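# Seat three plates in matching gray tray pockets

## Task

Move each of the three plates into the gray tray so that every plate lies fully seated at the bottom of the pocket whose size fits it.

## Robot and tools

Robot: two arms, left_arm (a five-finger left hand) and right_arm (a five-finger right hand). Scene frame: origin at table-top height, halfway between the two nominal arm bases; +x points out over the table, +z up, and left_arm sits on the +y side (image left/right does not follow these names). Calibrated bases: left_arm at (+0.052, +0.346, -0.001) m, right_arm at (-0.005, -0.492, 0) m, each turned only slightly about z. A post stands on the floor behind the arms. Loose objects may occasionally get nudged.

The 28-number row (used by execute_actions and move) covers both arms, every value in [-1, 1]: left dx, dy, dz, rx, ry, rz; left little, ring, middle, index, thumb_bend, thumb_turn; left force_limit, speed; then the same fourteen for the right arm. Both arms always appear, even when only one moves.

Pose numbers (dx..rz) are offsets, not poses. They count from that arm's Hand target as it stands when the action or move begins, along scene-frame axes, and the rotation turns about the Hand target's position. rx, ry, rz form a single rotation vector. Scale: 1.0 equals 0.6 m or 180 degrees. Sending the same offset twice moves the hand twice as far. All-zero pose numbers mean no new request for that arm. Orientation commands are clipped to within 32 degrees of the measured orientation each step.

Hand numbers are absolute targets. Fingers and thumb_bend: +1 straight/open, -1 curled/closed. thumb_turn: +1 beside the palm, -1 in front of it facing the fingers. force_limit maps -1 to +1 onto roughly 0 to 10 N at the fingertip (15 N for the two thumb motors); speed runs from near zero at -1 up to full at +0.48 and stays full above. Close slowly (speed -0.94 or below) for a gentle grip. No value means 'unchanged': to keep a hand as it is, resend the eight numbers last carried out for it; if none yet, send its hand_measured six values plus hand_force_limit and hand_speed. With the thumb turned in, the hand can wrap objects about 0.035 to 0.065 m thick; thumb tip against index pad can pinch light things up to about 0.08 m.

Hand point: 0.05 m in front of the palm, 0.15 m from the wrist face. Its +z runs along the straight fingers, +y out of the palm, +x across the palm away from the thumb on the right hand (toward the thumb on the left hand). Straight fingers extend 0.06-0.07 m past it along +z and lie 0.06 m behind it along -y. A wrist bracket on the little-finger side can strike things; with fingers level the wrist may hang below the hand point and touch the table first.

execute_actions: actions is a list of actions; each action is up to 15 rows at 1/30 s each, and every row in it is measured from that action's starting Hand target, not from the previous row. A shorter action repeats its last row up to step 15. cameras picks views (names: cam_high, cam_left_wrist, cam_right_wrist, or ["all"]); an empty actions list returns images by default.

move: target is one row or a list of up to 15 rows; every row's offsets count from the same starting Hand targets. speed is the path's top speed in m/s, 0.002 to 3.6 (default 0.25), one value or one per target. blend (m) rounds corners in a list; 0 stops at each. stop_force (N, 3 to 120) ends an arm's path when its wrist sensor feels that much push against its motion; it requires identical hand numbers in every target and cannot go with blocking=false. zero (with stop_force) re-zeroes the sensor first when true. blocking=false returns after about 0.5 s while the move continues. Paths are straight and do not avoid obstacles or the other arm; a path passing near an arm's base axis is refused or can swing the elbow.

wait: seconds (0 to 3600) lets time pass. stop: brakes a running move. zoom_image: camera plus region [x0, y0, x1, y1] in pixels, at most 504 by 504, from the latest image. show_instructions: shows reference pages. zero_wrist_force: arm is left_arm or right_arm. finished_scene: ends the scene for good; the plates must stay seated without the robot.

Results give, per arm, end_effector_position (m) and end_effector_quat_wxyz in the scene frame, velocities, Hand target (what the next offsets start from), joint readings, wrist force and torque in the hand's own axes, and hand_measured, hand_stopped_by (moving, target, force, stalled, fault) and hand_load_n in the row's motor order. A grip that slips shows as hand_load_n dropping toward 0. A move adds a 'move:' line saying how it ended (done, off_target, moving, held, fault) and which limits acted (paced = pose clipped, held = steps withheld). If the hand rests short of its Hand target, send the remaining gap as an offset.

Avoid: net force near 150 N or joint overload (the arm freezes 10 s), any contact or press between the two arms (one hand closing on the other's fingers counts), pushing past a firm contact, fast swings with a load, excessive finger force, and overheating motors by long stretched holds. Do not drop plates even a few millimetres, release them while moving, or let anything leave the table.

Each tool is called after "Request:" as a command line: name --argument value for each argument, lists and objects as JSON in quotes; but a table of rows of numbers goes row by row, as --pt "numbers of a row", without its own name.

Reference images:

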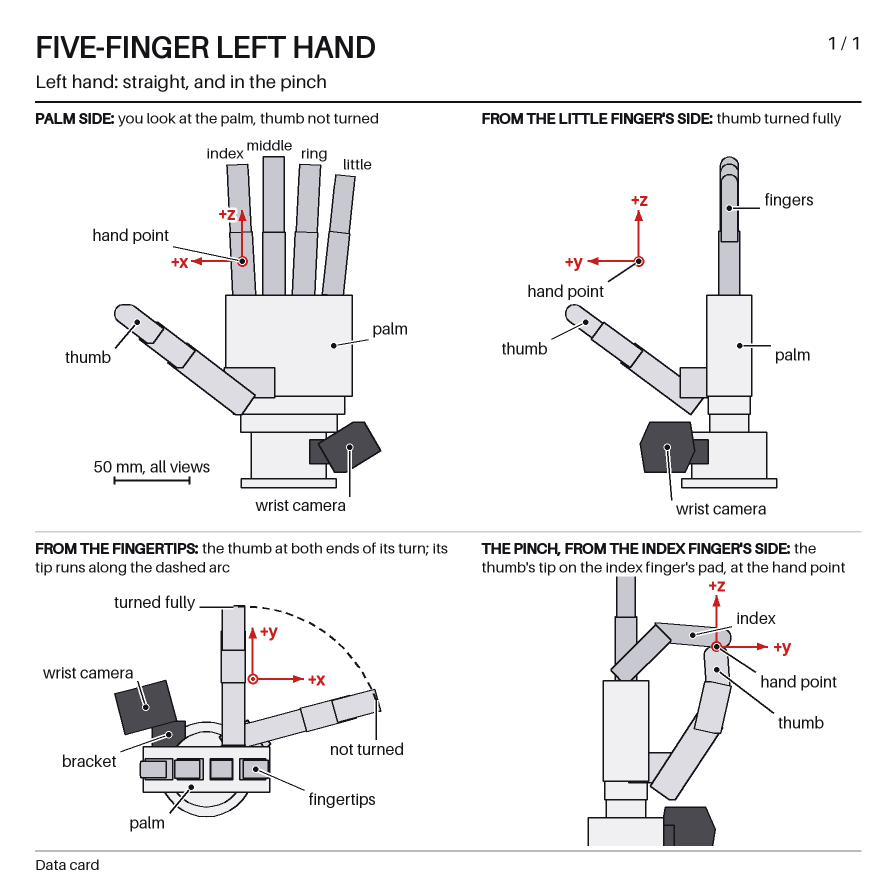

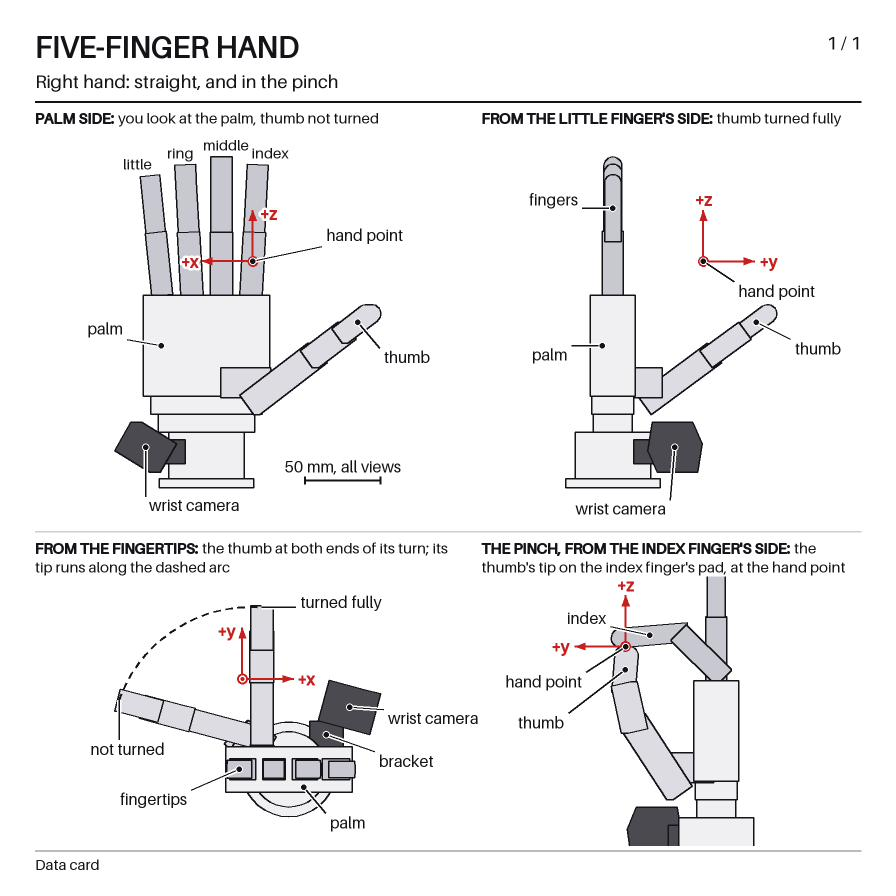

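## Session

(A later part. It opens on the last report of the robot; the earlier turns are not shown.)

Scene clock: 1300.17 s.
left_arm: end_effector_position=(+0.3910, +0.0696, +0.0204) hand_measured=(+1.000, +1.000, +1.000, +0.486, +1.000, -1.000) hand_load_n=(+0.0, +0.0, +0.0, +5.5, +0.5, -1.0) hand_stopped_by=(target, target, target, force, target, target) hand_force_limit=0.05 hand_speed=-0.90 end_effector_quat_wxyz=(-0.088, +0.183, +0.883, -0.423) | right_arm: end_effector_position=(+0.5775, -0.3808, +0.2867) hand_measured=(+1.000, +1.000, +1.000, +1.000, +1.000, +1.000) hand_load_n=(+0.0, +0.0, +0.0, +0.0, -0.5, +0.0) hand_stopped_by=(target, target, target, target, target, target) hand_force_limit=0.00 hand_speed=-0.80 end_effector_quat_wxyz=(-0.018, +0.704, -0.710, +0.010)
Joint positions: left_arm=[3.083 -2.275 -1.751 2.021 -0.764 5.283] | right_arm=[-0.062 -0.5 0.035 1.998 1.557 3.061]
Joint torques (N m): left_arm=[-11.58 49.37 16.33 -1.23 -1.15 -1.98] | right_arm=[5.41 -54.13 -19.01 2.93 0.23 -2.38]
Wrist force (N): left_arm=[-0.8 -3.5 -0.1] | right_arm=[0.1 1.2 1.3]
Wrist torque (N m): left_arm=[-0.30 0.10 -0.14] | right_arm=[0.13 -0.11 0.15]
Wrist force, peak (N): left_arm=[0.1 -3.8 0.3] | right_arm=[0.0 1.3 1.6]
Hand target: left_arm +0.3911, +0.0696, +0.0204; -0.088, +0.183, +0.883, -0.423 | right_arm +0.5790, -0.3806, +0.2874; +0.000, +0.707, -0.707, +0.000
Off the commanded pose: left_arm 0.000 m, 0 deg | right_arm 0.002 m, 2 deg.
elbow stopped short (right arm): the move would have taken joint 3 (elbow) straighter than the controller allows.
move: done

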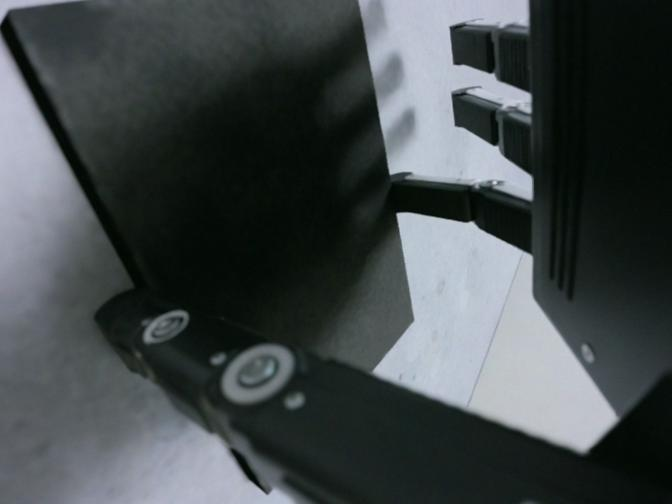

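Request:
move --target '[0,0,0.035,0,0,0,1,1,1,0.1,1,-1,0.05,-0.9,0,0,0,0,0,0,1,1,1,1,1,1,0,-0.8]' --speed 0.02 --cameras '["cam_left_wrist"]'

Scene clock: 1307.53 s.
left_arm: end_effector_position=(+0.3911, +0.0696, +0.0416) hand_measured=(+1.000, +1.000, +1.000, +0.486, +1.000, -1.000) hand_load_n=(+0.0, +0.0, +0.0, +4.5, +0.5, -0.5) hand_stopped_by=(target, target, target, force, target, target) hand_force_limit=0.05 hand_speed=-0.90 end_effector_quat_wxyz=(-0.088, +0.183, +0.883, -0.423) | right_arm: end_effector_position=(+0.5775, -0.3808, +0.2867) hand_measured=(+1.000, +1.000, +1.000, +1.000, +1.000, +1.000) hand_load_n=(+0.0, +0.0, +0.0, +0.0, +0.0, +0.0) hand_stopped_by=(target, target, target, target, target, target) hand_force_limit=0.00 hand_speed=-0.80 end_effector_quat_wxyz=(-0.018, +0.704, -0.710, +0.010)
Joint positions: left_arm=[3.083 -2.237 -1.747 1.978 -0.764 5.283] | right_arm=[-0.062 -0.5 0.035 1.998 1.557 3.061]
Joint torques (N m): left_arm=[-6.03 29.43 17.02 -1.24 -0.44 -0.53] | right_arm=[6.23 -53.69 -17.95 2.75 0.27 -2.29]
Wrist force (N): left_arm=[-0.7 0.2 1.7] | right_arm=[0.1 1.3 1.3]
Wrist torque (N m): left_arm=[-0.19 0.13 -0.17] | right_arm=[0.14 -0.11 0.16]
Wrist force, peak (N): left_arm=[-0.9 -3.6 -0.3] | right_arm=[0.1 1.4 1.5]
Hand target: left_arm +0.3911, +0.0696, +0.0414; -0.088, +0.183, +0.883, -0.423 | right_arm +0.5790, -0.3806, +0.2874; +0.000, +0.707, -0.707, +0.000
Off the commanded pose: left_arm 0.000 m, 0 deg | right_arm 0.002 m, 2 deg.
elbow stopped short (right arm): the move would have taken joint 3 (elbow) straighter than the controller allows.
move: done

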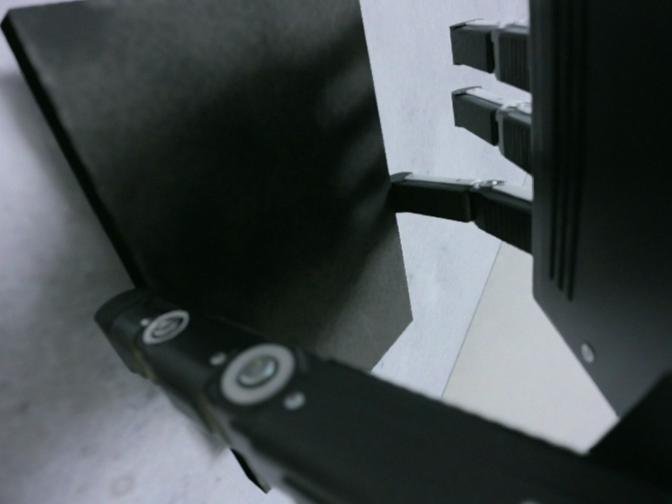

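Request:
move --pt "0.01 -0.01 0.13 0 0 0.02 1 1 1 0.1 1 -1 0.05 -0.9 0 0 0 0 0 0 1 1 1 1 1 1 0 -0.8" --pt "0.2263 -0.304 0.13 0 0 0.305 1 1 1 0.1 1 -1 0.05 -0.9 0 0 0 0 0 0 1 1 1 1 1 1 0 -0.8" --pt "0.2263 -0.304 0.0243 0 0 0.305 1 1 1 0.1 1 -1 0.05 -0.9 0 0 0 0 0 0 1 1 1 1 1 1 0 -0.8" --speed '[0.08,0.12,0.08]' --blend '[0.02,0.02,0]' --cameras '["all"]'

Request:
zoom_image --camera "cam_left_wrist" --region '[0, 0, 440, 400]'

Request:
zoom_image --camera "cam_right_wrist" --region '[200, 260, 400, 410]'

Scene clock: 1363.90 s.
left_arm: end_effector_position=(+0.5268, -0.1127, +0.0559) hand_measured=(+1.000, +1.000, +1.000, +0.486, +1.000, -1.000) hand_load_n=(+0.0, +0.0, +0.0, +5.0, +0.5, -0.5) hand_stopped_by=(target, target, target, force, target, target) hand_force_limit=0.05 hand_speed=-0.90 end_effector_quat_wxyz=(+0.117, -0.245, +0.868, -0.416) | right_arm: end_effector_position=(+0.5775, -0.3808, +0.2867) hand_measured=(+1.000, +1.000, +1.000, +1.000, +1.000, +1.000) hand_load_n=(+0.0, +0.0, +0.0, +0.0, +0.0, +0.0) hand_stopped_by=(target, target, target, target, target, target) hand_force_limit=0.00 hand_speed=-0.80 end_effector_quat_wxyz=(-0.018, +0.704, -0.710, +0.010)
Joint positions: left_arm=[2.733 -2.144 -1.501 2.855 -1.083 3.583] | right_arm=[-0.062 -0.5 0.035 1.998 1.557 3.061]
Joint torques (N m): left_arm=[12.02 51.93 25.69 -0.61 2.98 -0.63] | right_arm=[6.03 -53.6 -18.42 2.92 0.2 -2.22]
Wrist force (N): left_arm=[-1.0 0.2 1.6] | right_arm=[0.1 1.2 1.4]
Wrist torque (N m): left_arm=[-0.18 0.15 -0.18] | right_arm=[0.11 -0.11 0.15]
Wrist force, peak (N): left_arm=[-0.7 0.9 2.4] | right_arm=[0.1 1.5 1.5]
Hand target: left_arm +0.5268, -0.1128, +0.0560; +0.117, -0.245, +0.868, -0.416 | right_arm +0.5790, -0.3806, +0.2874; +0.000, +0.707, -0.707, +0.000
Off the commanded pose: left_arm 0.000 m, 0 deg | right_arm 0.002 m, 2 deg.
elbow stopped short (right arm): the move would have taken joint 3 (elbow) straighter than the controller allows.
move: done

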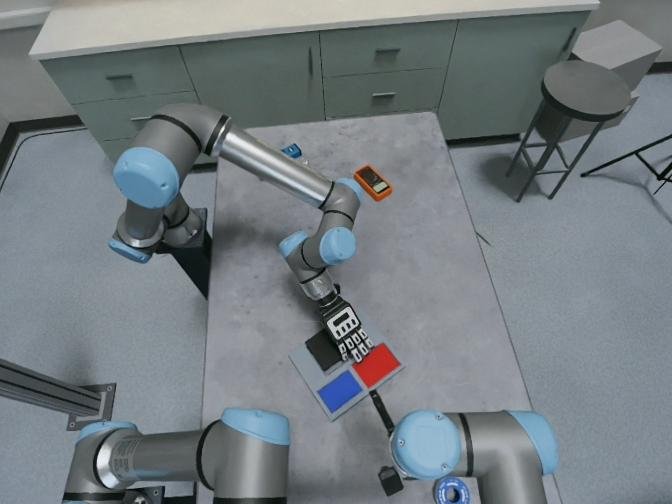

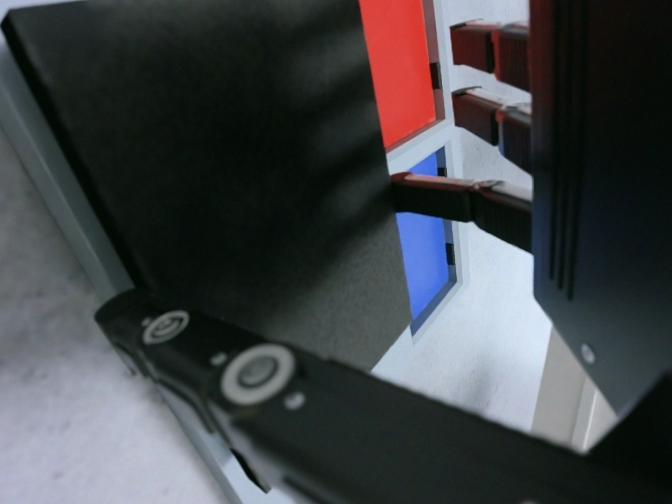

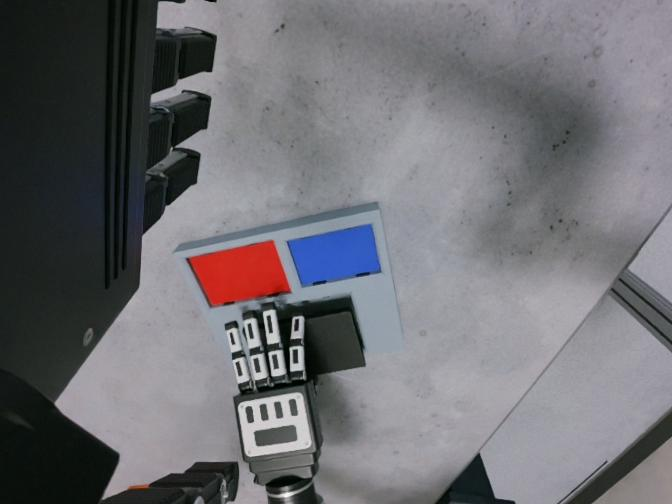

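Scaled by 1.145 from the camera's image (finer frame: 960x720).

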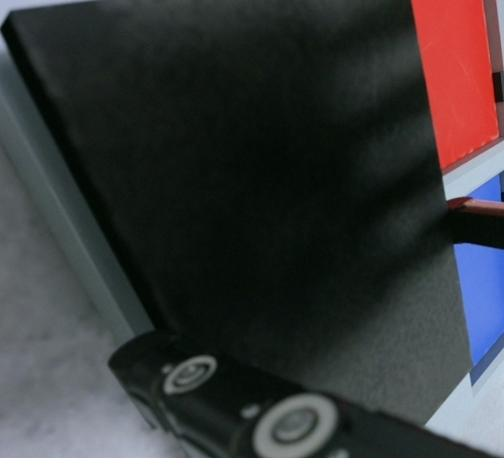

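Scaled by 2.520 from the camera's image (finer frame: 960x720).

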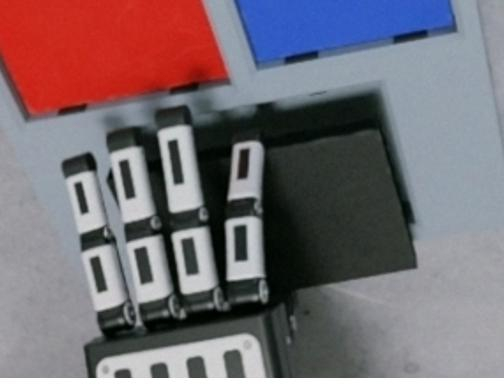

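Request:
zoom_image --camera "cam_left_wrist" --region '[0, 0, 200, 300]'

Request:
zoom_image --camera "cam_left_wrist" --region '[340, 0, 500, 400]'

Request:
zoom_image --camera "cam_left_wrist" --region '[100, 280, 320, 504]'

Scaled by 1.680 from the camera's image (finer frame: 960x720).

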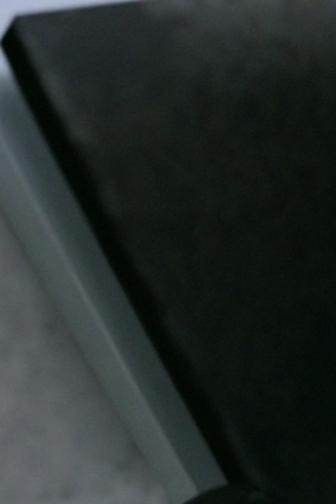

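Scaled by 1.260 from the camera's image (finer frame: 960x720).

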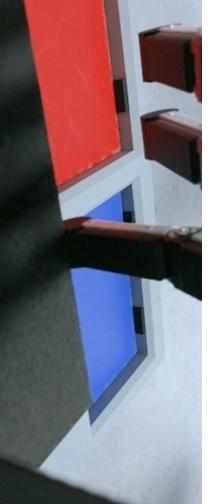

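Scaled by 2.250 from the camera's image (finer frame: 960x720).

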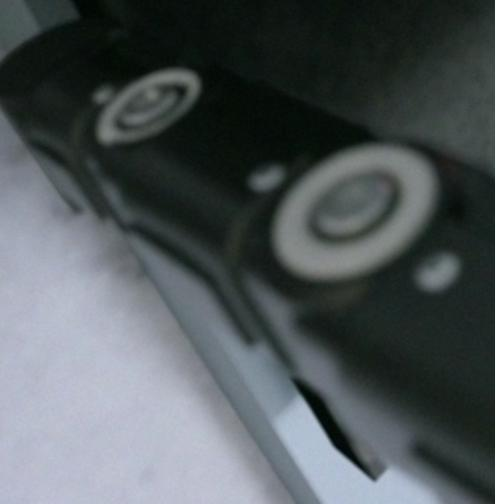

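Request:
move --pt "0.0053 -0.0113 0 0 0 -0.0022 1 1 1 0.1 1 -1 0.05 -0.9 0 0 0 0 0 0 1 1 1 1 1 1 0 -0.8" --pt "0.0053 -0.0113 -0.0125 0 0 -0.0022 1 1 1 0.1 1 -1 0.05 -0.9 0 0 0 0 0 0 1 1 1 1 1 1 0 -0.8" --speed 0.015 --stop_force 3 --cameras '["cam_left_wrist","cam_right_wrist"]'

Request:
zoom_image --camera "cam_left_wrist" --region '[0, 0, 200, 300]'

Request:
zoom_image --camera "cam_right_wrist" --region '[260, 270, 400, 390]'

Scene clock: 1434.17 s.
left_arm: end_effector_position=(+0.5300, -0.1196, +0.0485) hand_measured=(+1.000, +1.000, +1.000, +0.486, +1.000, -1.000) hand_load_n=(+0.0, +0.0, -0.5, +5.0, +0.5, -0.5) hand_stopped_by=(target, target, target, force, target, target) hand_force_limit=0.05 hand_speed=-0.90 end_effector_quat_wxyz=(+0.115, -0.242, +0.869, -0.416) | right_arm: end_effector_position=(+0.5775, -0.3808, +0.2867) hand_measured=(+1.000, +1.000, +1.000, +1.000, +1.000, +1.000) hand_load_n=(+0.0, +0.0, +0.0, +0.0, +0.0, +0.0) hand_stopped_by=(target, target, target, target, target, target) hand_force_limit=0.00 hand_speed=-0.80 end_effector_quat_wxyz=(-0.018, +0.704, -0.710, +0.010)
Joint positions: left_arm=[2.724 -2.167 -1.483 2.861 -1.084 3.581] | right_arm=[-0.062 -0.5 0.035 1.998 1.557 3.061]
Joint torques (N m): left_arm=[12.78 54.14 26.9 -2.18 1.39 1.77] | right_arm=[5.93 -53.39 -17.48 3.11 0.32 -2.15]
Wrist force (N): left_arm=[-0.9 -0.1 1.6] | right_arm=[0.1 1.0 1.4]
Wrist torque (N m): left_arm=[-0.21 0.15 -0.12] | right_arm=[0.08 -0.12 0.15]
Wrist force, peak (N): left_arm=[-1.3 0.5 1.9] | right_arm=[0.0 1.3 1.6]
Hand target: left_arm +0.5300, -0.1196, +0.0485; +0.115, -0.242, +0.869, -0.416 | right_arm +0.5790, -0.3806, +0.2874; +0.000, +0.707, -0.707, +0.000
Off the commanded pose: left_arm 0.000 m, 0 deg | right_arm 0.002 m, 2 deg.
elbow stopped short (right arm): the move would have taken joint 3 (elbow) straighter than the controller allows.
move: done

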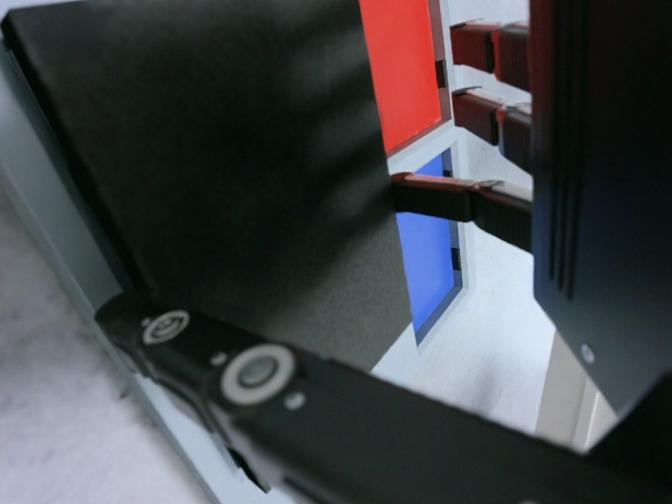

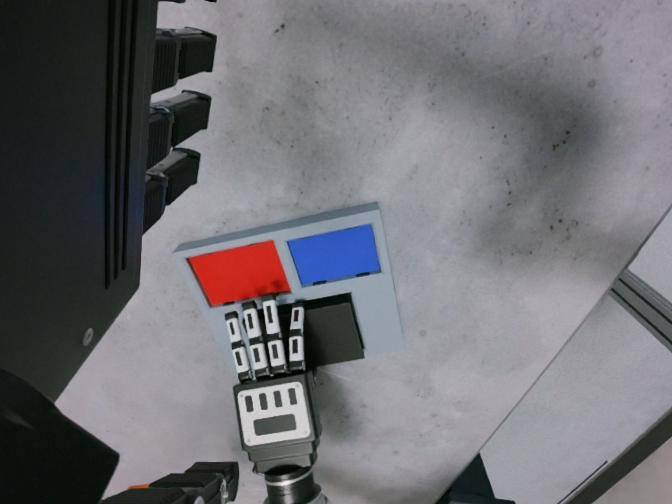

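Scaled by 1.680 from the camera's image (finer frame: 960x720).

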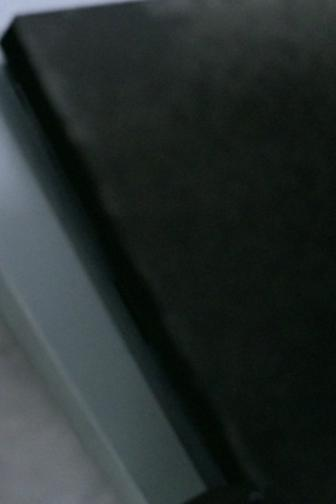

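Scaled by 3.600 from the camera's image (finer frame: 960x720).

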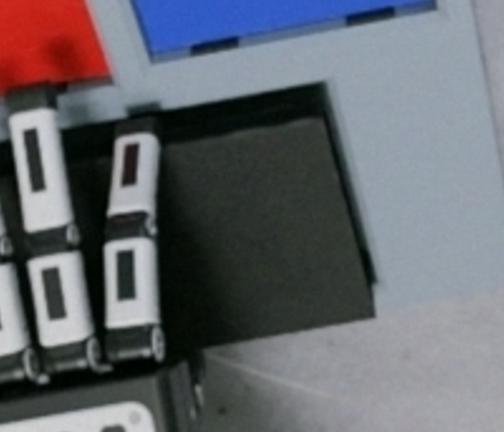

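Request:
zoom_image --camera "cam_left_wrist" --region '[0, 100, 130, 290]'

Request:
zoom_image --camera "cam_right_wrist" --region '[320, 280, 380, 370]'

Scaled by 2.653 from the camera's image (finer frame: 960x720).

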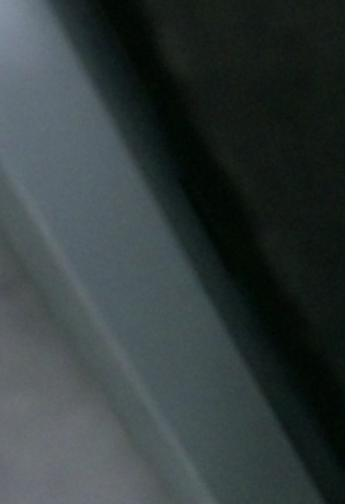

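Scaled by 5.600 from the camera's image (finer frame: 960x720).

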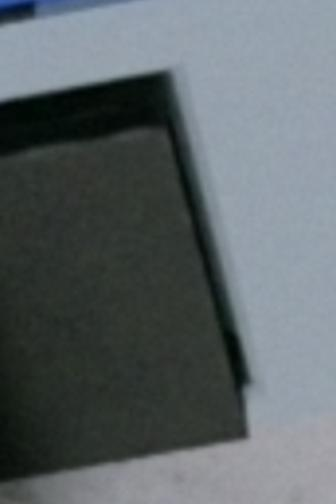

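Request:
move --target '[-0.0005,-0.003,0,0,0,-0.0017,1,1,1,0.1,1,-1,0.05,-0.9,0,0,0,0,0,0,1,1,1,1,1,1,0,-0.8]' --speed 0.015

Request:
move --target '[0,0,-0.02,0,0,0,1,1,1,0.1,1,-1,0.05,-0.9,0,0,0,0,0,0,1,1,1,1,1,1,0,-0.8]' --speed 0.005 --stop_force 3 --cameras '["cam_left_wrist","cam_right_wrist"]'

Request:
zoom_image --camera "cam_left_wrist" --region '[0, 0, 200, 300]'

Request:
zoom_image --camera "cam_right_wrist" --region '[280, 270, 380, 370]'

Scene clock: 1474.00 s.
left_arm: end_effector_position=(+0.5297, -0.1214, +0.0485) hand_measured=(+1.000, +1.000, +1.000, +0.486, +1.000, -1.000) hand_load_n=(+0.0, -0.5, +0.0, +5.0, +0.5, -0.5) hand_stopped_by=(target, target, target, force, target, target) hand_force_limit=0.05 hand_speed=-0.90 end_effector_quat_wxyz=(+0.114, -0.239, +0.870, -0.416) | right_arm: end_effector_position=(+0.5775, -0.3808, +0.2867) hand_measured=(+1.000, +1.000, +1.000, +1.000, +1.000, +1.000) hand_load_n=(+0.0, +0.0, +0.0, +0.0, +0.0, +0.0) hand_stopped_by=(target, target, target, target, target, target) hand_force_limit=0.00 hand_speed=-0.80 end_effector_quat_wxyz=(-0.018, +0.704, -0.710, +0.010)
Joint positions: left_arm=[2.722 -2.17 -1.477 2.858 -1.082 3.584] | right_arm=[-0.062 -0.5 0.035 1.998 1.557 3.061]
Joint torques (N m): left_arm=[-6.55 44.02 9.92 0.44 0.57 -0.24] | right_arm=[5.98 -53.05 -17.03 3.21 0.32 -2.34]
Wrist force (N): left_arm=[-1.3 0.2 1.6] | right_arm=[-0.3 1.2 1.6]
Wrist torque (N m): left_arm=[-0.17 0.22 -0.24] | right_arm=[0.10 -0.06 0.13]
Wrist force, peak (N): left_arm=[-1.3 0.1 1.8] | right_arm=[-0.1 1.4 1.5]
Hand target: left_arm +0.5297, -0.1214, +0.0485; +0.114, -0.239, +0.870, -0.416 | right_arm +0.5790, -0.3806, +0.2874; +0.000, +0.707, -0.707, +0.000
Off the commanded pose: left_arm 0.000 m, 0 deg | right_arm 0.002 m, 2 deg.
elbow stopped short (right arm): the move would have taken joint 3 (elbow) straighter than the controller allows.
move: done

Scene clock: 1476.83 s.
left_arm: end_effector_position=(+0.5297, -0.1214, +0.0401) hand_measured=(+1.000, +1.000, +1.000, +0.486, +1.000, -1.000) hand_load_n=(+0.0, +0.0, +0.0, +5.0, +0.5, -0.5) hand_stopped_by=(target, target, target, force, target, target) hand_force_limit=0.05 hand_speed=-0.90 end_effector_quat_wxyz=(+0.114, -0.239, +0.870, -0.416) | right_arm: end_effector_position=(+0.5775, -0.3808, +0.2867) hand_measured=(+1.000, +1.000, +1.000, +1.000, +1.000, +1.000) hand_load_n=(+0.0, +0.0, +0.0, +0.0, +0.0, +0.0) hand_stopped_by=(target, target, target, target, target, target) hand_force_limit=0.00 hand_speed=-0.80 end_effector_quat_wxyz=(-0.018, +0.704, -0.710, +0.010)
Joint positions: left_arm=[2.722 -2.18 -1.486 2.876 -1.082 3.584] | right_arm=[-0.062 -0.5 0.035 1.998 1.557 3.061]
Joint torques (N m): left_arm=[1.68 52.18 24.98 -1.98 -1.51 -1.52] | right_arm=[5.99 -53.11 -17.34 3.16 0.43 -2.29]
Wrist force (N): left_arm=[-0.5 -2.8 -1.0] | right_arm=[0.0 1.0 1.6]
Wrist torque (N m): left_arm=[-0.34 0.08 -0.18] | right_arm=[0.08 -0.12 0.14]
Wrist force, peak (N): left_arm=[-0.4 -6.5 -3.2] | right_arm=[0.0 1.4 1.5]
Hand target: left_arm +0.5297, -0.1214, +0.0401; +0.114, -0.239, +0.870, -0.416 (not the last commanded pose) | right_arm +0.5790, -0.3806, +0.2874; +0.000, +0.707, -0.707, +0.000
Off the commanded pose: left_arm 0.004 m, 0 deg | right_arm 0.002 m, 2 deg.
elbow stopped short (right arm): the move would have taken joint 3 (elbow) straighter than the controller allows.
move: contact (left_arm)

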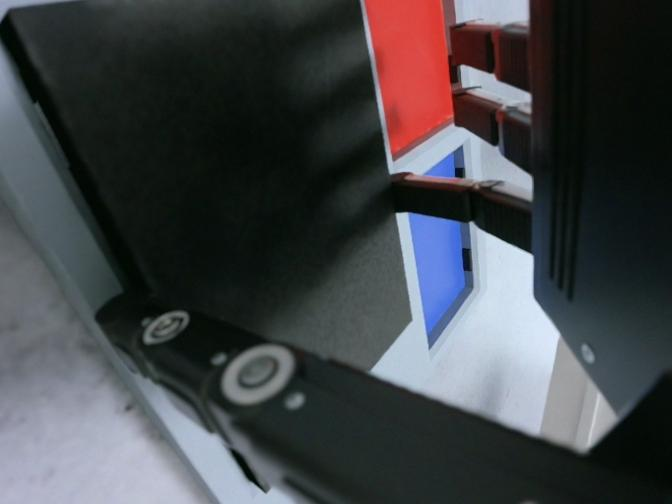

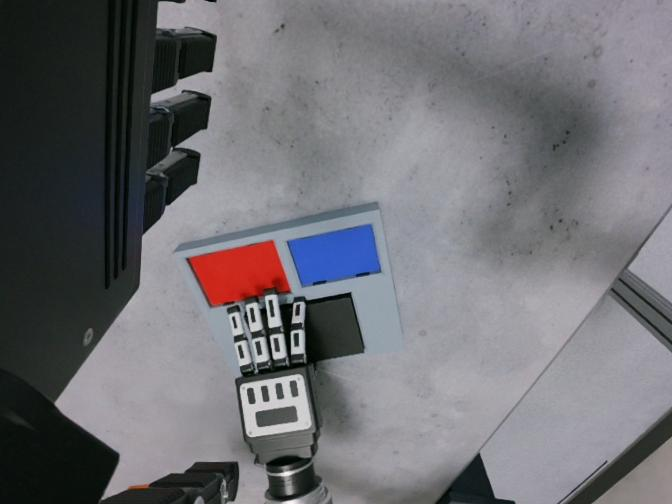

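Scaled by 1.680 from the camera's image (finer frame: 960x720).

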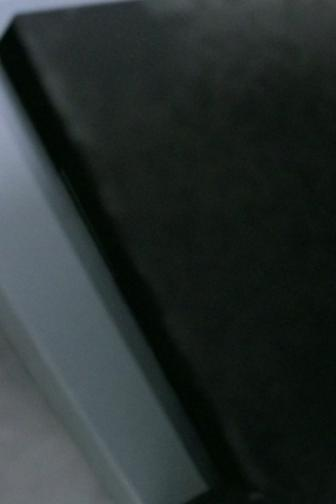

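Scaled by 5.040 from the camera's image (finer frame: 960x720).

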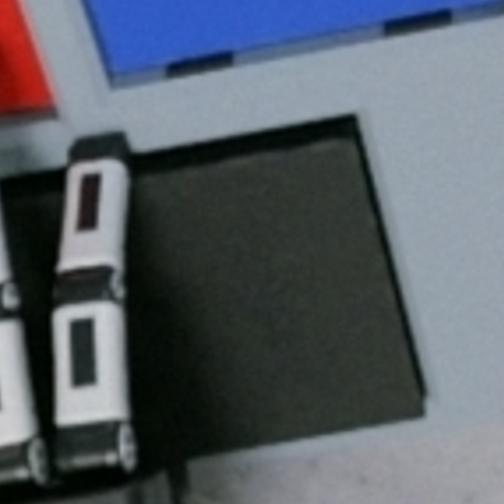

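Request:
move --target '[0,0,0.001,0,0,0,1,1,1,0.85,1,-1,0.05,-0.85,0,0,0,0,0,0,1,1,1,1,1,1,0,-0.8]' --speed 0.01

Request:
move --pt "-0.0016 0.003 0.001 0 0 0 1 1 1 0.85 1 -1 0.05 -0.85 0 0 0 0 0 0 1 1 1 1 1 1 0 -0.8" --pt "0.0 0.07 0.12 0 0 0 1 1 1 0.85 1 -1 0.05 -0.85 0 0 0 0 0 0 1 1 1 1 1 1 0 -0.8" --speed '[0.02,0.12]' --blend '[0.001,0]' --cameras '["cam_left_wrist","cam_right_wrist"]'

Request:
zoom_image --camera "cam_left_wrist" --region '[0, 0, 420, 400]'

Request:
zoom_image --camera "cam_right_wrist" --region '[220, 260, 400, 400]'

Scene clock: 1487.20 s.
left_arm: end_effector_position=(+0.5297, -0.1214, +0.0407) hand_measured=(+1.000, +1.000, +1.000, +0.850, +1.000, -1.000) hand_load_n=(+0.0, +0.0, +0.0, +0.0, +0.0, +0.0) hand_stopped_by=(target, target, target, target, target, target) hand_force_limit=0.05 hand_speed=-0.85 end_effector_quat_wxyz=(+0.114, -0.239, +0.870, -0.416) | right_arm: end_effector_position=(+0.5775, -0.3808, +0.2867) hand_measured=(+1.000, +1.000, +1.000, +1.000, +1.000, +1.000) hand_load_n=(+0.0, +0.0, +0.0, +0.0, +0.0, -0.5) hand_stopped_by=(target, target, target, target, target, target) hand_force_limit=0.00 hand_speed=-0.80 end_effector_quat_wxyz=(-0.018, +0.704, -0.710, +0.010)
Joint positions: left_arm=[2.722 -2.179 -1.485 2.874 -1.082 3.584] | right_arm=[-0.062 -0.5 0.035 1.998 1.557 3.061]
Joint torques (N m): left_arm=[1.63 32.25 9.18 0.7 -1.46 0.87] | right_arm=[6.11 -53.22 -17.43 3.19 0.33 -2.24]
Wrist force (N): left_arm=[-1.3 -1.4 0.7] | right_arm=[0.1 1.2 1.3]
Wrist torque (N m): left_arm=[-0.26 0.20 -0.22] | right_arm=[0.13 -0.12 0.16]
Wrist force, peak (N): left_arm=[-0.8 -2.9 -0.9] | right_arm=[0.3 1.6 1.4]
Hand target: left_arm +0.5297, -0.1214, +0.0407; +0.114, -0.239, +0.870, -0.416 | right_arm +0.5790, -0.3806, +0.2874; +0.000, +0.707, -0.707, +0.000
Off the commanded pose: left_arm 0.000 m, 0 deg | right_arm 0.002 m, 2 deg.
elbow stopped short (right arm): the move would have taken joint 3 (elbow) straighter than the controller allows.
move: done

Scene clock: 1488.40 s.
left_arm: end_effector_position=(+0.5298, -0.0793, +0.1127) hand_measured=(+1.000, +1.000, +1.000, +0.850, +1.000, -1.000) hand_load_n=(+0.0, +0.0, +0.0, +0.0, +0.0, +0.0) hand_stopped_by=(target, target, target, target, target, target) hand_force_limit=0.05 hand_speed=-0.85 end_effector_quat_wxyz=(+0.114, -0.239, +0.870, -0.416) | right_arm: end_effector_position=(+0.5775, -0.3808, +0.2867) hand_measured=(+1.000, +1.000, +1.000, +1.000, +1.000, +1.000) hand_load_n=(+0.0, +0.0, +0.0, +0.0, +0.0, +0.0) hand_stopped_by=(target, target, target, target, target, target) hand_force_limit=0.00 hand_speed=-0.80 end_effector_quat_wxyz=(-0.018, +0.704, -0.710, +0.010)
Joint positions: left_arm=[2.801 -2.058 -1.484 2.72 -1.027 3.649] | right_arm=[-0.062 -0.5 0.035 1.998 1.557 3.061]
Joint torques (N m): left_arm=[-9.92 38.35 9.91 -1.78 -1.63 -2.08] | right_arm=[5.86 -52.75 -17.12 3.16 0.28 -2.17]
Wrist force (N): left_arm=[-0.9 -1.1 0.9] | right_arm=[-0.2 1.0 1.2]
Wrist torque (N m): left_arm=[-0.22 0.18 -0.18] | right_arm=[0.11 -0.07 0.14]
Wrist force, peak (N): left_arm=[-1.2 -1.9 -0.1] | right_arm=[0.2 1.4 1.5]
Hand target: left_arm +0.5297, -0.0794, +0.1127; +0.114, -0.239, +0.870, -0.416 | right_arm +0.5790, -0.3806, +0.2874; +0.000, +0.707, -0.707, +0.000
Off the commanded pose: left_arm 0.000 m, 0 deg | right_arm 0.002 m, 2 deg.
elbow stopped short (right arm): the move would have taken joint 3 (elbow) straighter than the controller allows.
move: done

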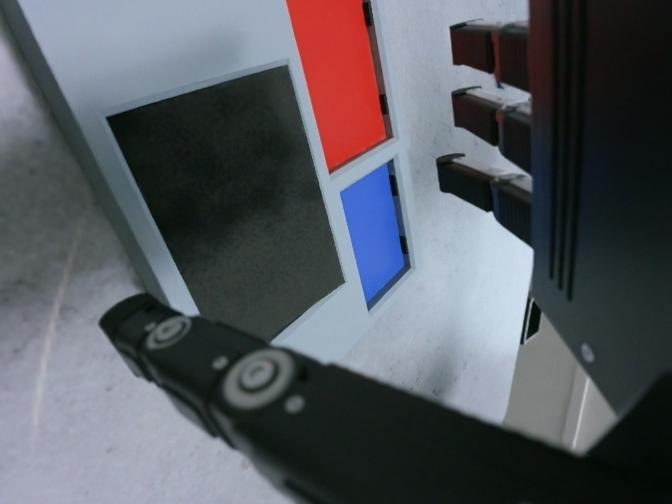

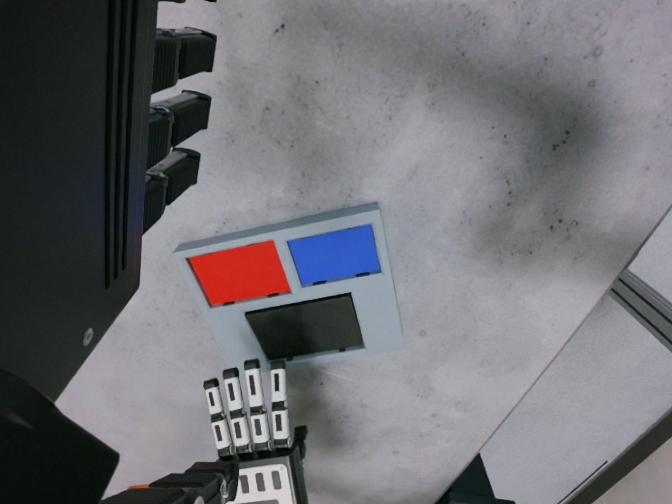

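Scaled by 1.200 from the camera's image (finer frame: 960x720).

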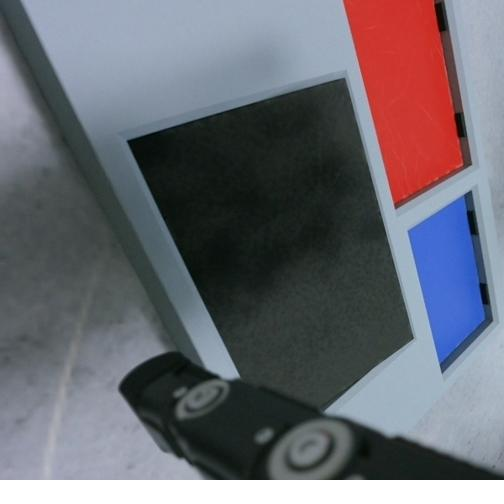

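Scaled by 2.800 from the camera's image (finer frame: 960x720).

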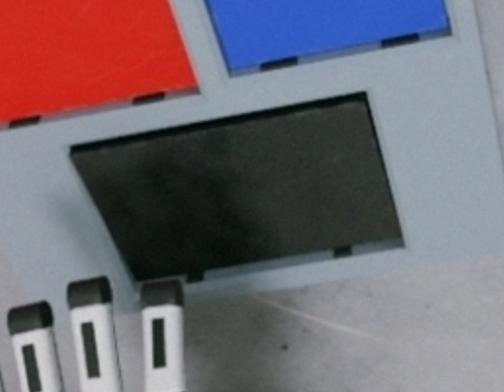

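Request:
move --pt "-0.0442 -0.084 -0.02 0.0535 0.0318 0 -1 -1 -1 -1 1 1 0.5 0.0 0 0 0 0 0 0 1 1 1 1 1 1 0 -0.8" --pt "-0.0442 -0.084 -0.1212 0.0535 0.0318 0 -1 -1 -1 -1 1 1 0.5 0.0 0 0 0 0 0 0 1 1 1 1 1 1 0 -0.8" --speed '[0.12,0.06]' --cameras '["cam_left_wrist","cam_right_wrist"]'

Request:
zoom_image --camera "cam_right_wrist" --region '[160, 190, 420, 420]'

Scene clock: 1502.83 s.
left_arm: end_effector_position=(+0.5031, -0.1297, +0.0398) hand_measured=(-1.000, -1.000, -1.000, -1.000, +1.000, +1.000) hand_load_n=(+0.5, +0.0, +0.0, +0.5, +0.0, +0.0) hand_stopped_by=(target, target, target, target, target, target) hand_force_limit=0.50 hand_speed=0.00 end_effector_quat_wxyz=(+0.090, -0.249, +0.906, -0.329) | right_arm: end_effector_position=(+0.5775, -0.3808, +0.2867) hand_measured=(+1.000, +1.000, +1.000, +1.000, +1.000, +1.000) hand_load_n=(+0.0, +0.0, +0.0, +0.0, -0.5, +0.0) hand_stopped_by=(target, target, target, target, target, target) hand_force_limit=0.00 hand_speed=-0.80 end_effector_quat_wxyz=(-0.018, +0.704, -0.710, +0.010)
Joint positions: left_arm=[2.64 -2.241 -1.341 2.626 -1.22 3.594] | right_arm=[-0.062 -0.5 0.035 1.998 1.557 3.061]
Joint torques (N m): left_arm=[4.84 55.11 26.03 -2.68 -1.61 1.09] | right_arm=[5.73 -52.54 -16.66 3.2 0.31 -2.33]
Wrist force (N): left_arm=[-1.2 -1.4 -0.1] | right_arm=[0.0 1.4 1.4]
Wrist torque (N m): left_arm=[-0.16 0.14 -0.16] | right_arm=[0.15 -0.10 0.16]
Wrist force, peak (N): left_arm=[-1.1 -2.0 -0.3] | right_arm=[0.1 1.4 1.6]
Hand target: left_arm +0.5032, -0.1298, +0.0400; +0.090, -0.249, +0.906, -0.329 | right_arm +0.5790, -0.3806, +0.2874; +0.000, +0.707, -0.707, +0.000
Off the commanded pose: left_arm 0.000 m, 0 deg | right_arm 0.002 m, 2 deg.
elbow stopped short (right arm): the move would have taken joint 3 (elbow) straighter than the controller allows.
move: done

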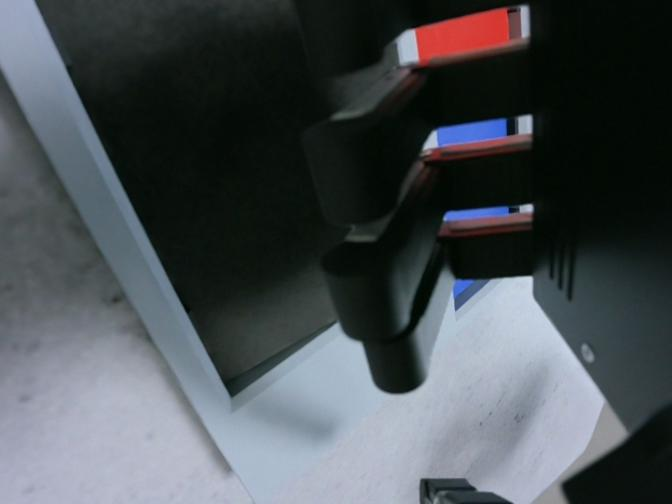

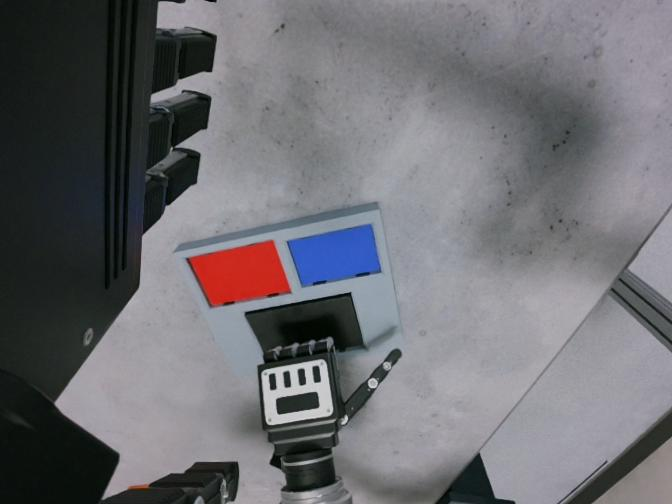

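Scaled by 1.938 from the camera's image (finer frame: 960x720).

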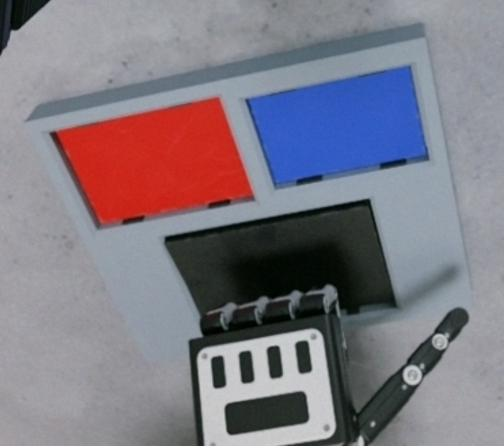

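Request:
move --target '[0,0,-0.022,0,0,0,-1,-1,-1,-1,1,1,0.5,0.0,0,0,0,0,0,0,1,1,1,1,1,1,0,-0.8]' --speed 0.03 --stop_force 5

Request:
move --target '[0,0,-0.06,0,0,0,-1,-1,-1,-1,1,1,0.5,0.0,0,0,0,0,0,0,1,1,1,1,1,1,0,-0.8]' --speed 0.005 --stop_force 10 --cameras '["cam_right_wrist"]'

Request:
zoom_image --camera "cam_right_wrist" --region '[160, 190, 420, 420]'

Scene clock: 1508.70 s.
left_arm: end_effector_position=(+0.5032, -0.1298, +0.0268) hand_measured=(-1.000, -1.000, -1.000, -1.000, +1.000, +1.000) hand_load_n=(+0.0, +0.0, +0.0, +0.0, +0.0, +0.0) hand_stopped_by=(target, target, target, target, target, target) hand_force_limit=0.50 hand_speed=0.00 end_effector_quat_wxyz=(+0.090, -0.249, +0.906, -0.329) | right_arm: end_effector_position=(+0.5775, -0.3808, +0.2867) hand_measured=(+1.000, +1.000, +1.000, +1.000, +1.000, +1.000) hand_load_n=(+0.0, +0.0, +0.0, +0.0, +0.0, +0.0) hand_stopped_by=(target, target, target, target, target, target) hand_force_limit=0.00 hand_speed=-0.80 end_effector_quat_wxyz=(-0.018, +0.704, -0.710, +0.010)
Joint positions: left_arm=[2.64 -2.254 -1.354 2.653 -1.22 3.594] | right_arm=[-0.062 -0.5 0.035 1.998 1.557 3.061]
Joint torques (N m): left_arm=[1.85 55.95 26.27 -2.69 -0.06 -1.15] | right_arm=[5.7 -52.78 -16.69 3.28 0.4 -2.19]
Wrist force (N): left_arm=[-1.4 -1.3 0.3] | right_arm=[0.0 1.2 1.4]
Wrist torque (N m): left_arm=[-0.17 0.21 -0.19] | right_arm=[0.12 -0.10 0.15]
Wrist force, peak (N): left_arm=[-1.1 -1.8 -0.5] | right_arm=[0.0 1.3 1.7]
Hand target: left_arm +0.5032, -0.1298, +0.0268; +0.090, -0.249, +0.906, -0.329 | right_arm +0.5790, -0.3806, +0.2874; +0.000, +0.707, -0.707, +0.000
Off the commanded pose: left_arm 0.000 m, 0 deg | right_arm 0.002 m, 2 deg.
elbow stopped short (right arm): the move would have taken joint 3 (elbow) straighter than the controller allows.
move: done

Scene clock: 1515.80 s.
left_arm: end_effector_position=(+0.5032, -0.1298, -0.0026) hand_measured=(-1.000, -1.000, -1.000, -1.000, +1.000, +1.000) hand_load_n=(+0.0, +0.0, +0.0, +0.0, -0.5, +0.0) hand_stopped_by=(target, target, target, target, target, target) hand_force_limit=0.50 hand_speed=0.00 end_effector_quat_wxyz=(+0.090, -0.249, +0.906, -0.329) | right_arm: end_effector_position=(+0.5775, -0.3808, +0.2867) hand_measured=(+1.000, +1.000, +1.000, +1.000, +1.000, +1.000) hand_load_n=(+0.0, +0.0, +0.0, +0.0, +0.0, +0.0) hand_stopped_by=(target, target, target, target, target, target) hand_force_limit=0.00 hand_speed=-0.80 end_effector_quat_wxyz=(-0.018, +0.704, -0.710, +0.010)
Joint positions: left_arm=[2.64 -2.288 -1.379 2.712 -1.22 3.594] | right_arm=[-0.062 -0.5 0.035 1.998 1.557 3.061]
Joint torques (N m): left_arm=[-4.71 50.34 21.03 -3.47 0.47 -0.33] | right_arm=[5.6 -52.57 -16.26 3.51 0.37 -2.14]
Wrist force (N): left_arm=[-0.2 -11.1 -4.0] | right_arm=[0.0 1.2 1.2]
Wrist torque (N m): left_arm=[-0.30 0.02 0.10] | right_arm=[0.14 -0.10 0.16]
Wrist force, peak (N): left_arm=[0.1 -16.4 -5.8] | right_arm=[0.1 1.4 1.5]
Hand target: left_arm +0.5032, -0.1298, -0.0026; +0.090, -0.249, +0.906, -0.329 (not the last commanded pose) | right_arm +0.5790, -0.3806, +0.2874; +0.000, +0.707, -0.707, +0.000
Off the commanded pose: left_arm 0.007 m, 0 deg | right_arm 0.002 m, 2 deg.
elbow stopped short (right arm): the move would have taken joint 3 (elbow) straighter than the controller allows.
move: contact (left_arm)

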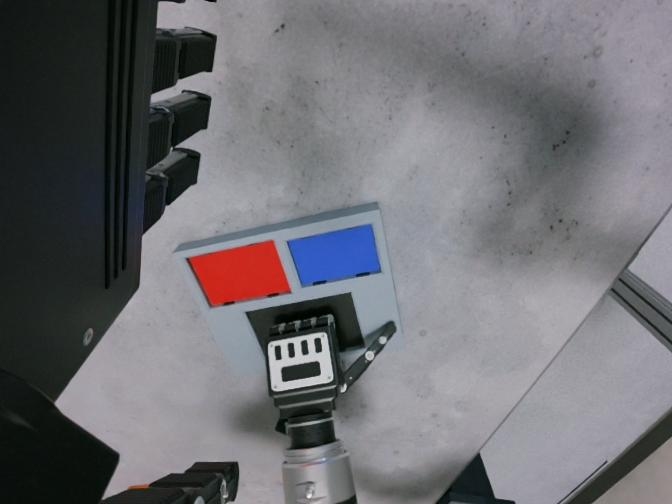

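Scaled by 1.938 from the camera's image (finer frame: 960x720).

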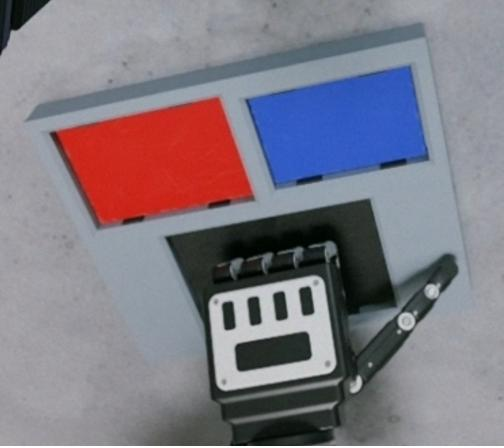

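Request:
move --target '[0,0,-0.015,0,0,0,-1,-1,-1,-1,1,1,0.5,0.0,0,0,0,0,0,0,1,1,1,1,1,1,0,-0.8]' --speed 0.003 --stop_force 20 --zero false

Request:
move --target '[0,0,0.12,0,0,0,-1,-1,-1,-1,1,1,0.5,0.0,0,0,0,0,0,0,1,1,1,1,1,1,0,-0.8]' --speed 0.08 --cameras '["cam_right_wrist", "cam_left_wrist"]'

Request:
zoom_image --camera "cam_right_wrist" --region '[220, 260, 400, 400]'

Scene clock: 1522.00 s.
left_arm: end_effector_position=(+0.5034, -0.1298, -0.0031) hand_measured=(-1.000, -1.000, -1.000, -1.000, +1.000, +1.000) hand_load_n=(+0.0, -1.0, +0.0, +0.0, +0.0, +0.0) hand_stopped_by=(target, target, target, target, target, target) hand_force_limit=0.50 hand_speed=0.00 end_effector_quat_wxyz=(+0.091, -0.249, +0.906, -0.330) | right_arm: end_effector_position=(+0.5775, -0.3808, +0.2867) hand_measured=(+1.000, +1.000, +1.000, +1.000, +1.000, +1.000) hand_load_n=(+0.0, +0.0, +0.0, +0.0, +0.0, +0.0) hand_stopped_by=(target, target, target, target, target, target) hand_force_limit=0.00 hand_speed=-0.80 end_effector_quat_wxyz=(-0.018, +0.704, -0.710, +0.010)
Joint positions: left_arm=[2.64 -2.289 -1.379 2.713 -1.22 3.594] | right_arm=[-0.062 -0.5 0.035 1.998 1.557 3.061]
Joint torques (N m): left_arm=[-4.31 44.66 17.45 -4.21 -2.72 -0.27] | right_arm=[5.38 -52.08 -15.69 3.35 0.35 -2.01]
Wrist force (N): left_arm=[0.8 -19.5 -9.9] | right_arm=[0.0 1.3 1.2]
Wrist torque (N m): left_arm=[-0.36 -0.18 0.30] | right_arm=[0.14 -0.10 0.15]
Wrist force, peak (N): left_arm=[1.7 -23.7 -12.4] | right_arm=[-0.2 1.5 1.5]
Hand target: left_arm +0.5034, -0.1299, -0.0031; +0.091, -0.249, +0.906, -0.330 (not the last commanded pose) | right_arm +0.5790, -0.3806, +0.2874; +0.000, +0.707, -0.707, +0.000
Off the commanded pose: left_arm 0.009 m, 0 deg | right_arm 0.002 m, 2 deg.
elbow stopped short (right arm): the move would have taken joint 3 (elbow) straighter than the controller allows.
move: contact (left_arm)

Scene clock: 1523.30 s.
left_arm: end_effector_position=(+0.5034, -0.1299, +0.0690) hand_measured=(-1.000, -1.000, -1.000, -1.000, +1.000, +1.000) hand_load_n=(+0.0, +0.0, +0.0, +0.0, -0.5, +0.0) hand_stopped_by=(target, target, target, target, target, target) hand_force_limit=0.50 hand_speed=0.00 end_effector_quat_wxyz=(+0.091, -0.249, +0.906, -0.330) | right_arm: end_effector_position=(+0.5775, -0.3808, +0.2867) hand_measured=(+1.000, +1.000, +1.000, +1.000, +1.000, +1.000) hand_load_n=(+0.0, +0.0, +0.0, +0.0, +0.0, +0.0) hand_stopped_by=(target, target, target, target, target, target) hand_force_limit=0.00 hand_speed=-0.80 end_effector_quat_wxyz=(-0.018, +0.704, -0.710, +0.010)
Joint positions: left_arm=[2.64 -2.212 -1.309 2.567 -1.22 3.594] | right_arm=[-0.062 -0.5 0.035 1.998 1.557 3.061]
Joint torques (N m): left_arm=[-7.2 35.38 11.04 -1.25 3.12 0.01] | right_arm=[6.33 -51.95 -16.03 3.4 0.35 -2.13]
Wrist force (N): left_arm=[-1.1 -0.9 0.1] | right_arm=[0.0 1.0 1.4]
Wrist torque (N m): left_arm=[-0.10 0.11 -0.14] | right_arm=[0.09 -0.10 0.15]
Wrist force, peak (N): left_arm=[0.9 -19.3 -9.7] | right_arm=[-0.1 1.5 1.3]
Hand target: left_arm +0.5034, -0.1299, +0.0689; +0.091, -0.249, +0.906, -0.330 | right_arm +0.5790, -0.3806, +0.2874; +0.000, +0.707, -0.707, +0.000
Off the commanded pose: left_arm 0.000 m, 0 deg | right_arm 0.002 m, 2 deg.
elbow stopped short (right arm): the move would have taken joint 3 (elbow) straighter than the controller allows.
move: done
Images, in order (width x height): cam_left_wrist 672x504, cam_right_wrist 672x504.

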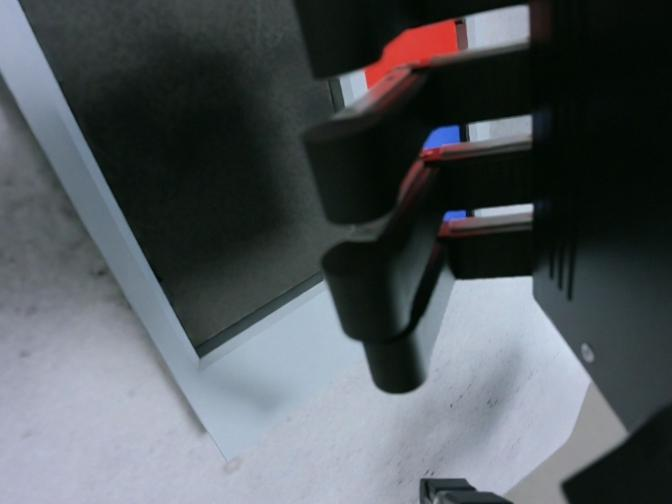

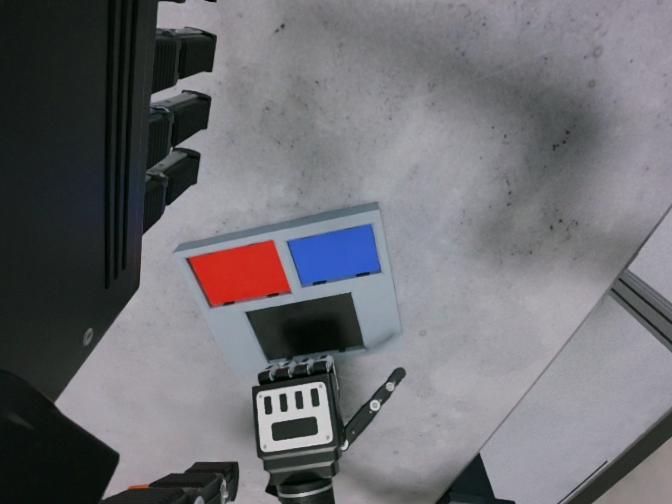

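Scaled by 2.800 from the camera's image (finer frame: 960x720).

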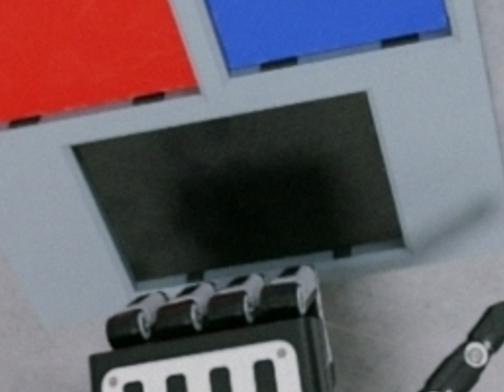

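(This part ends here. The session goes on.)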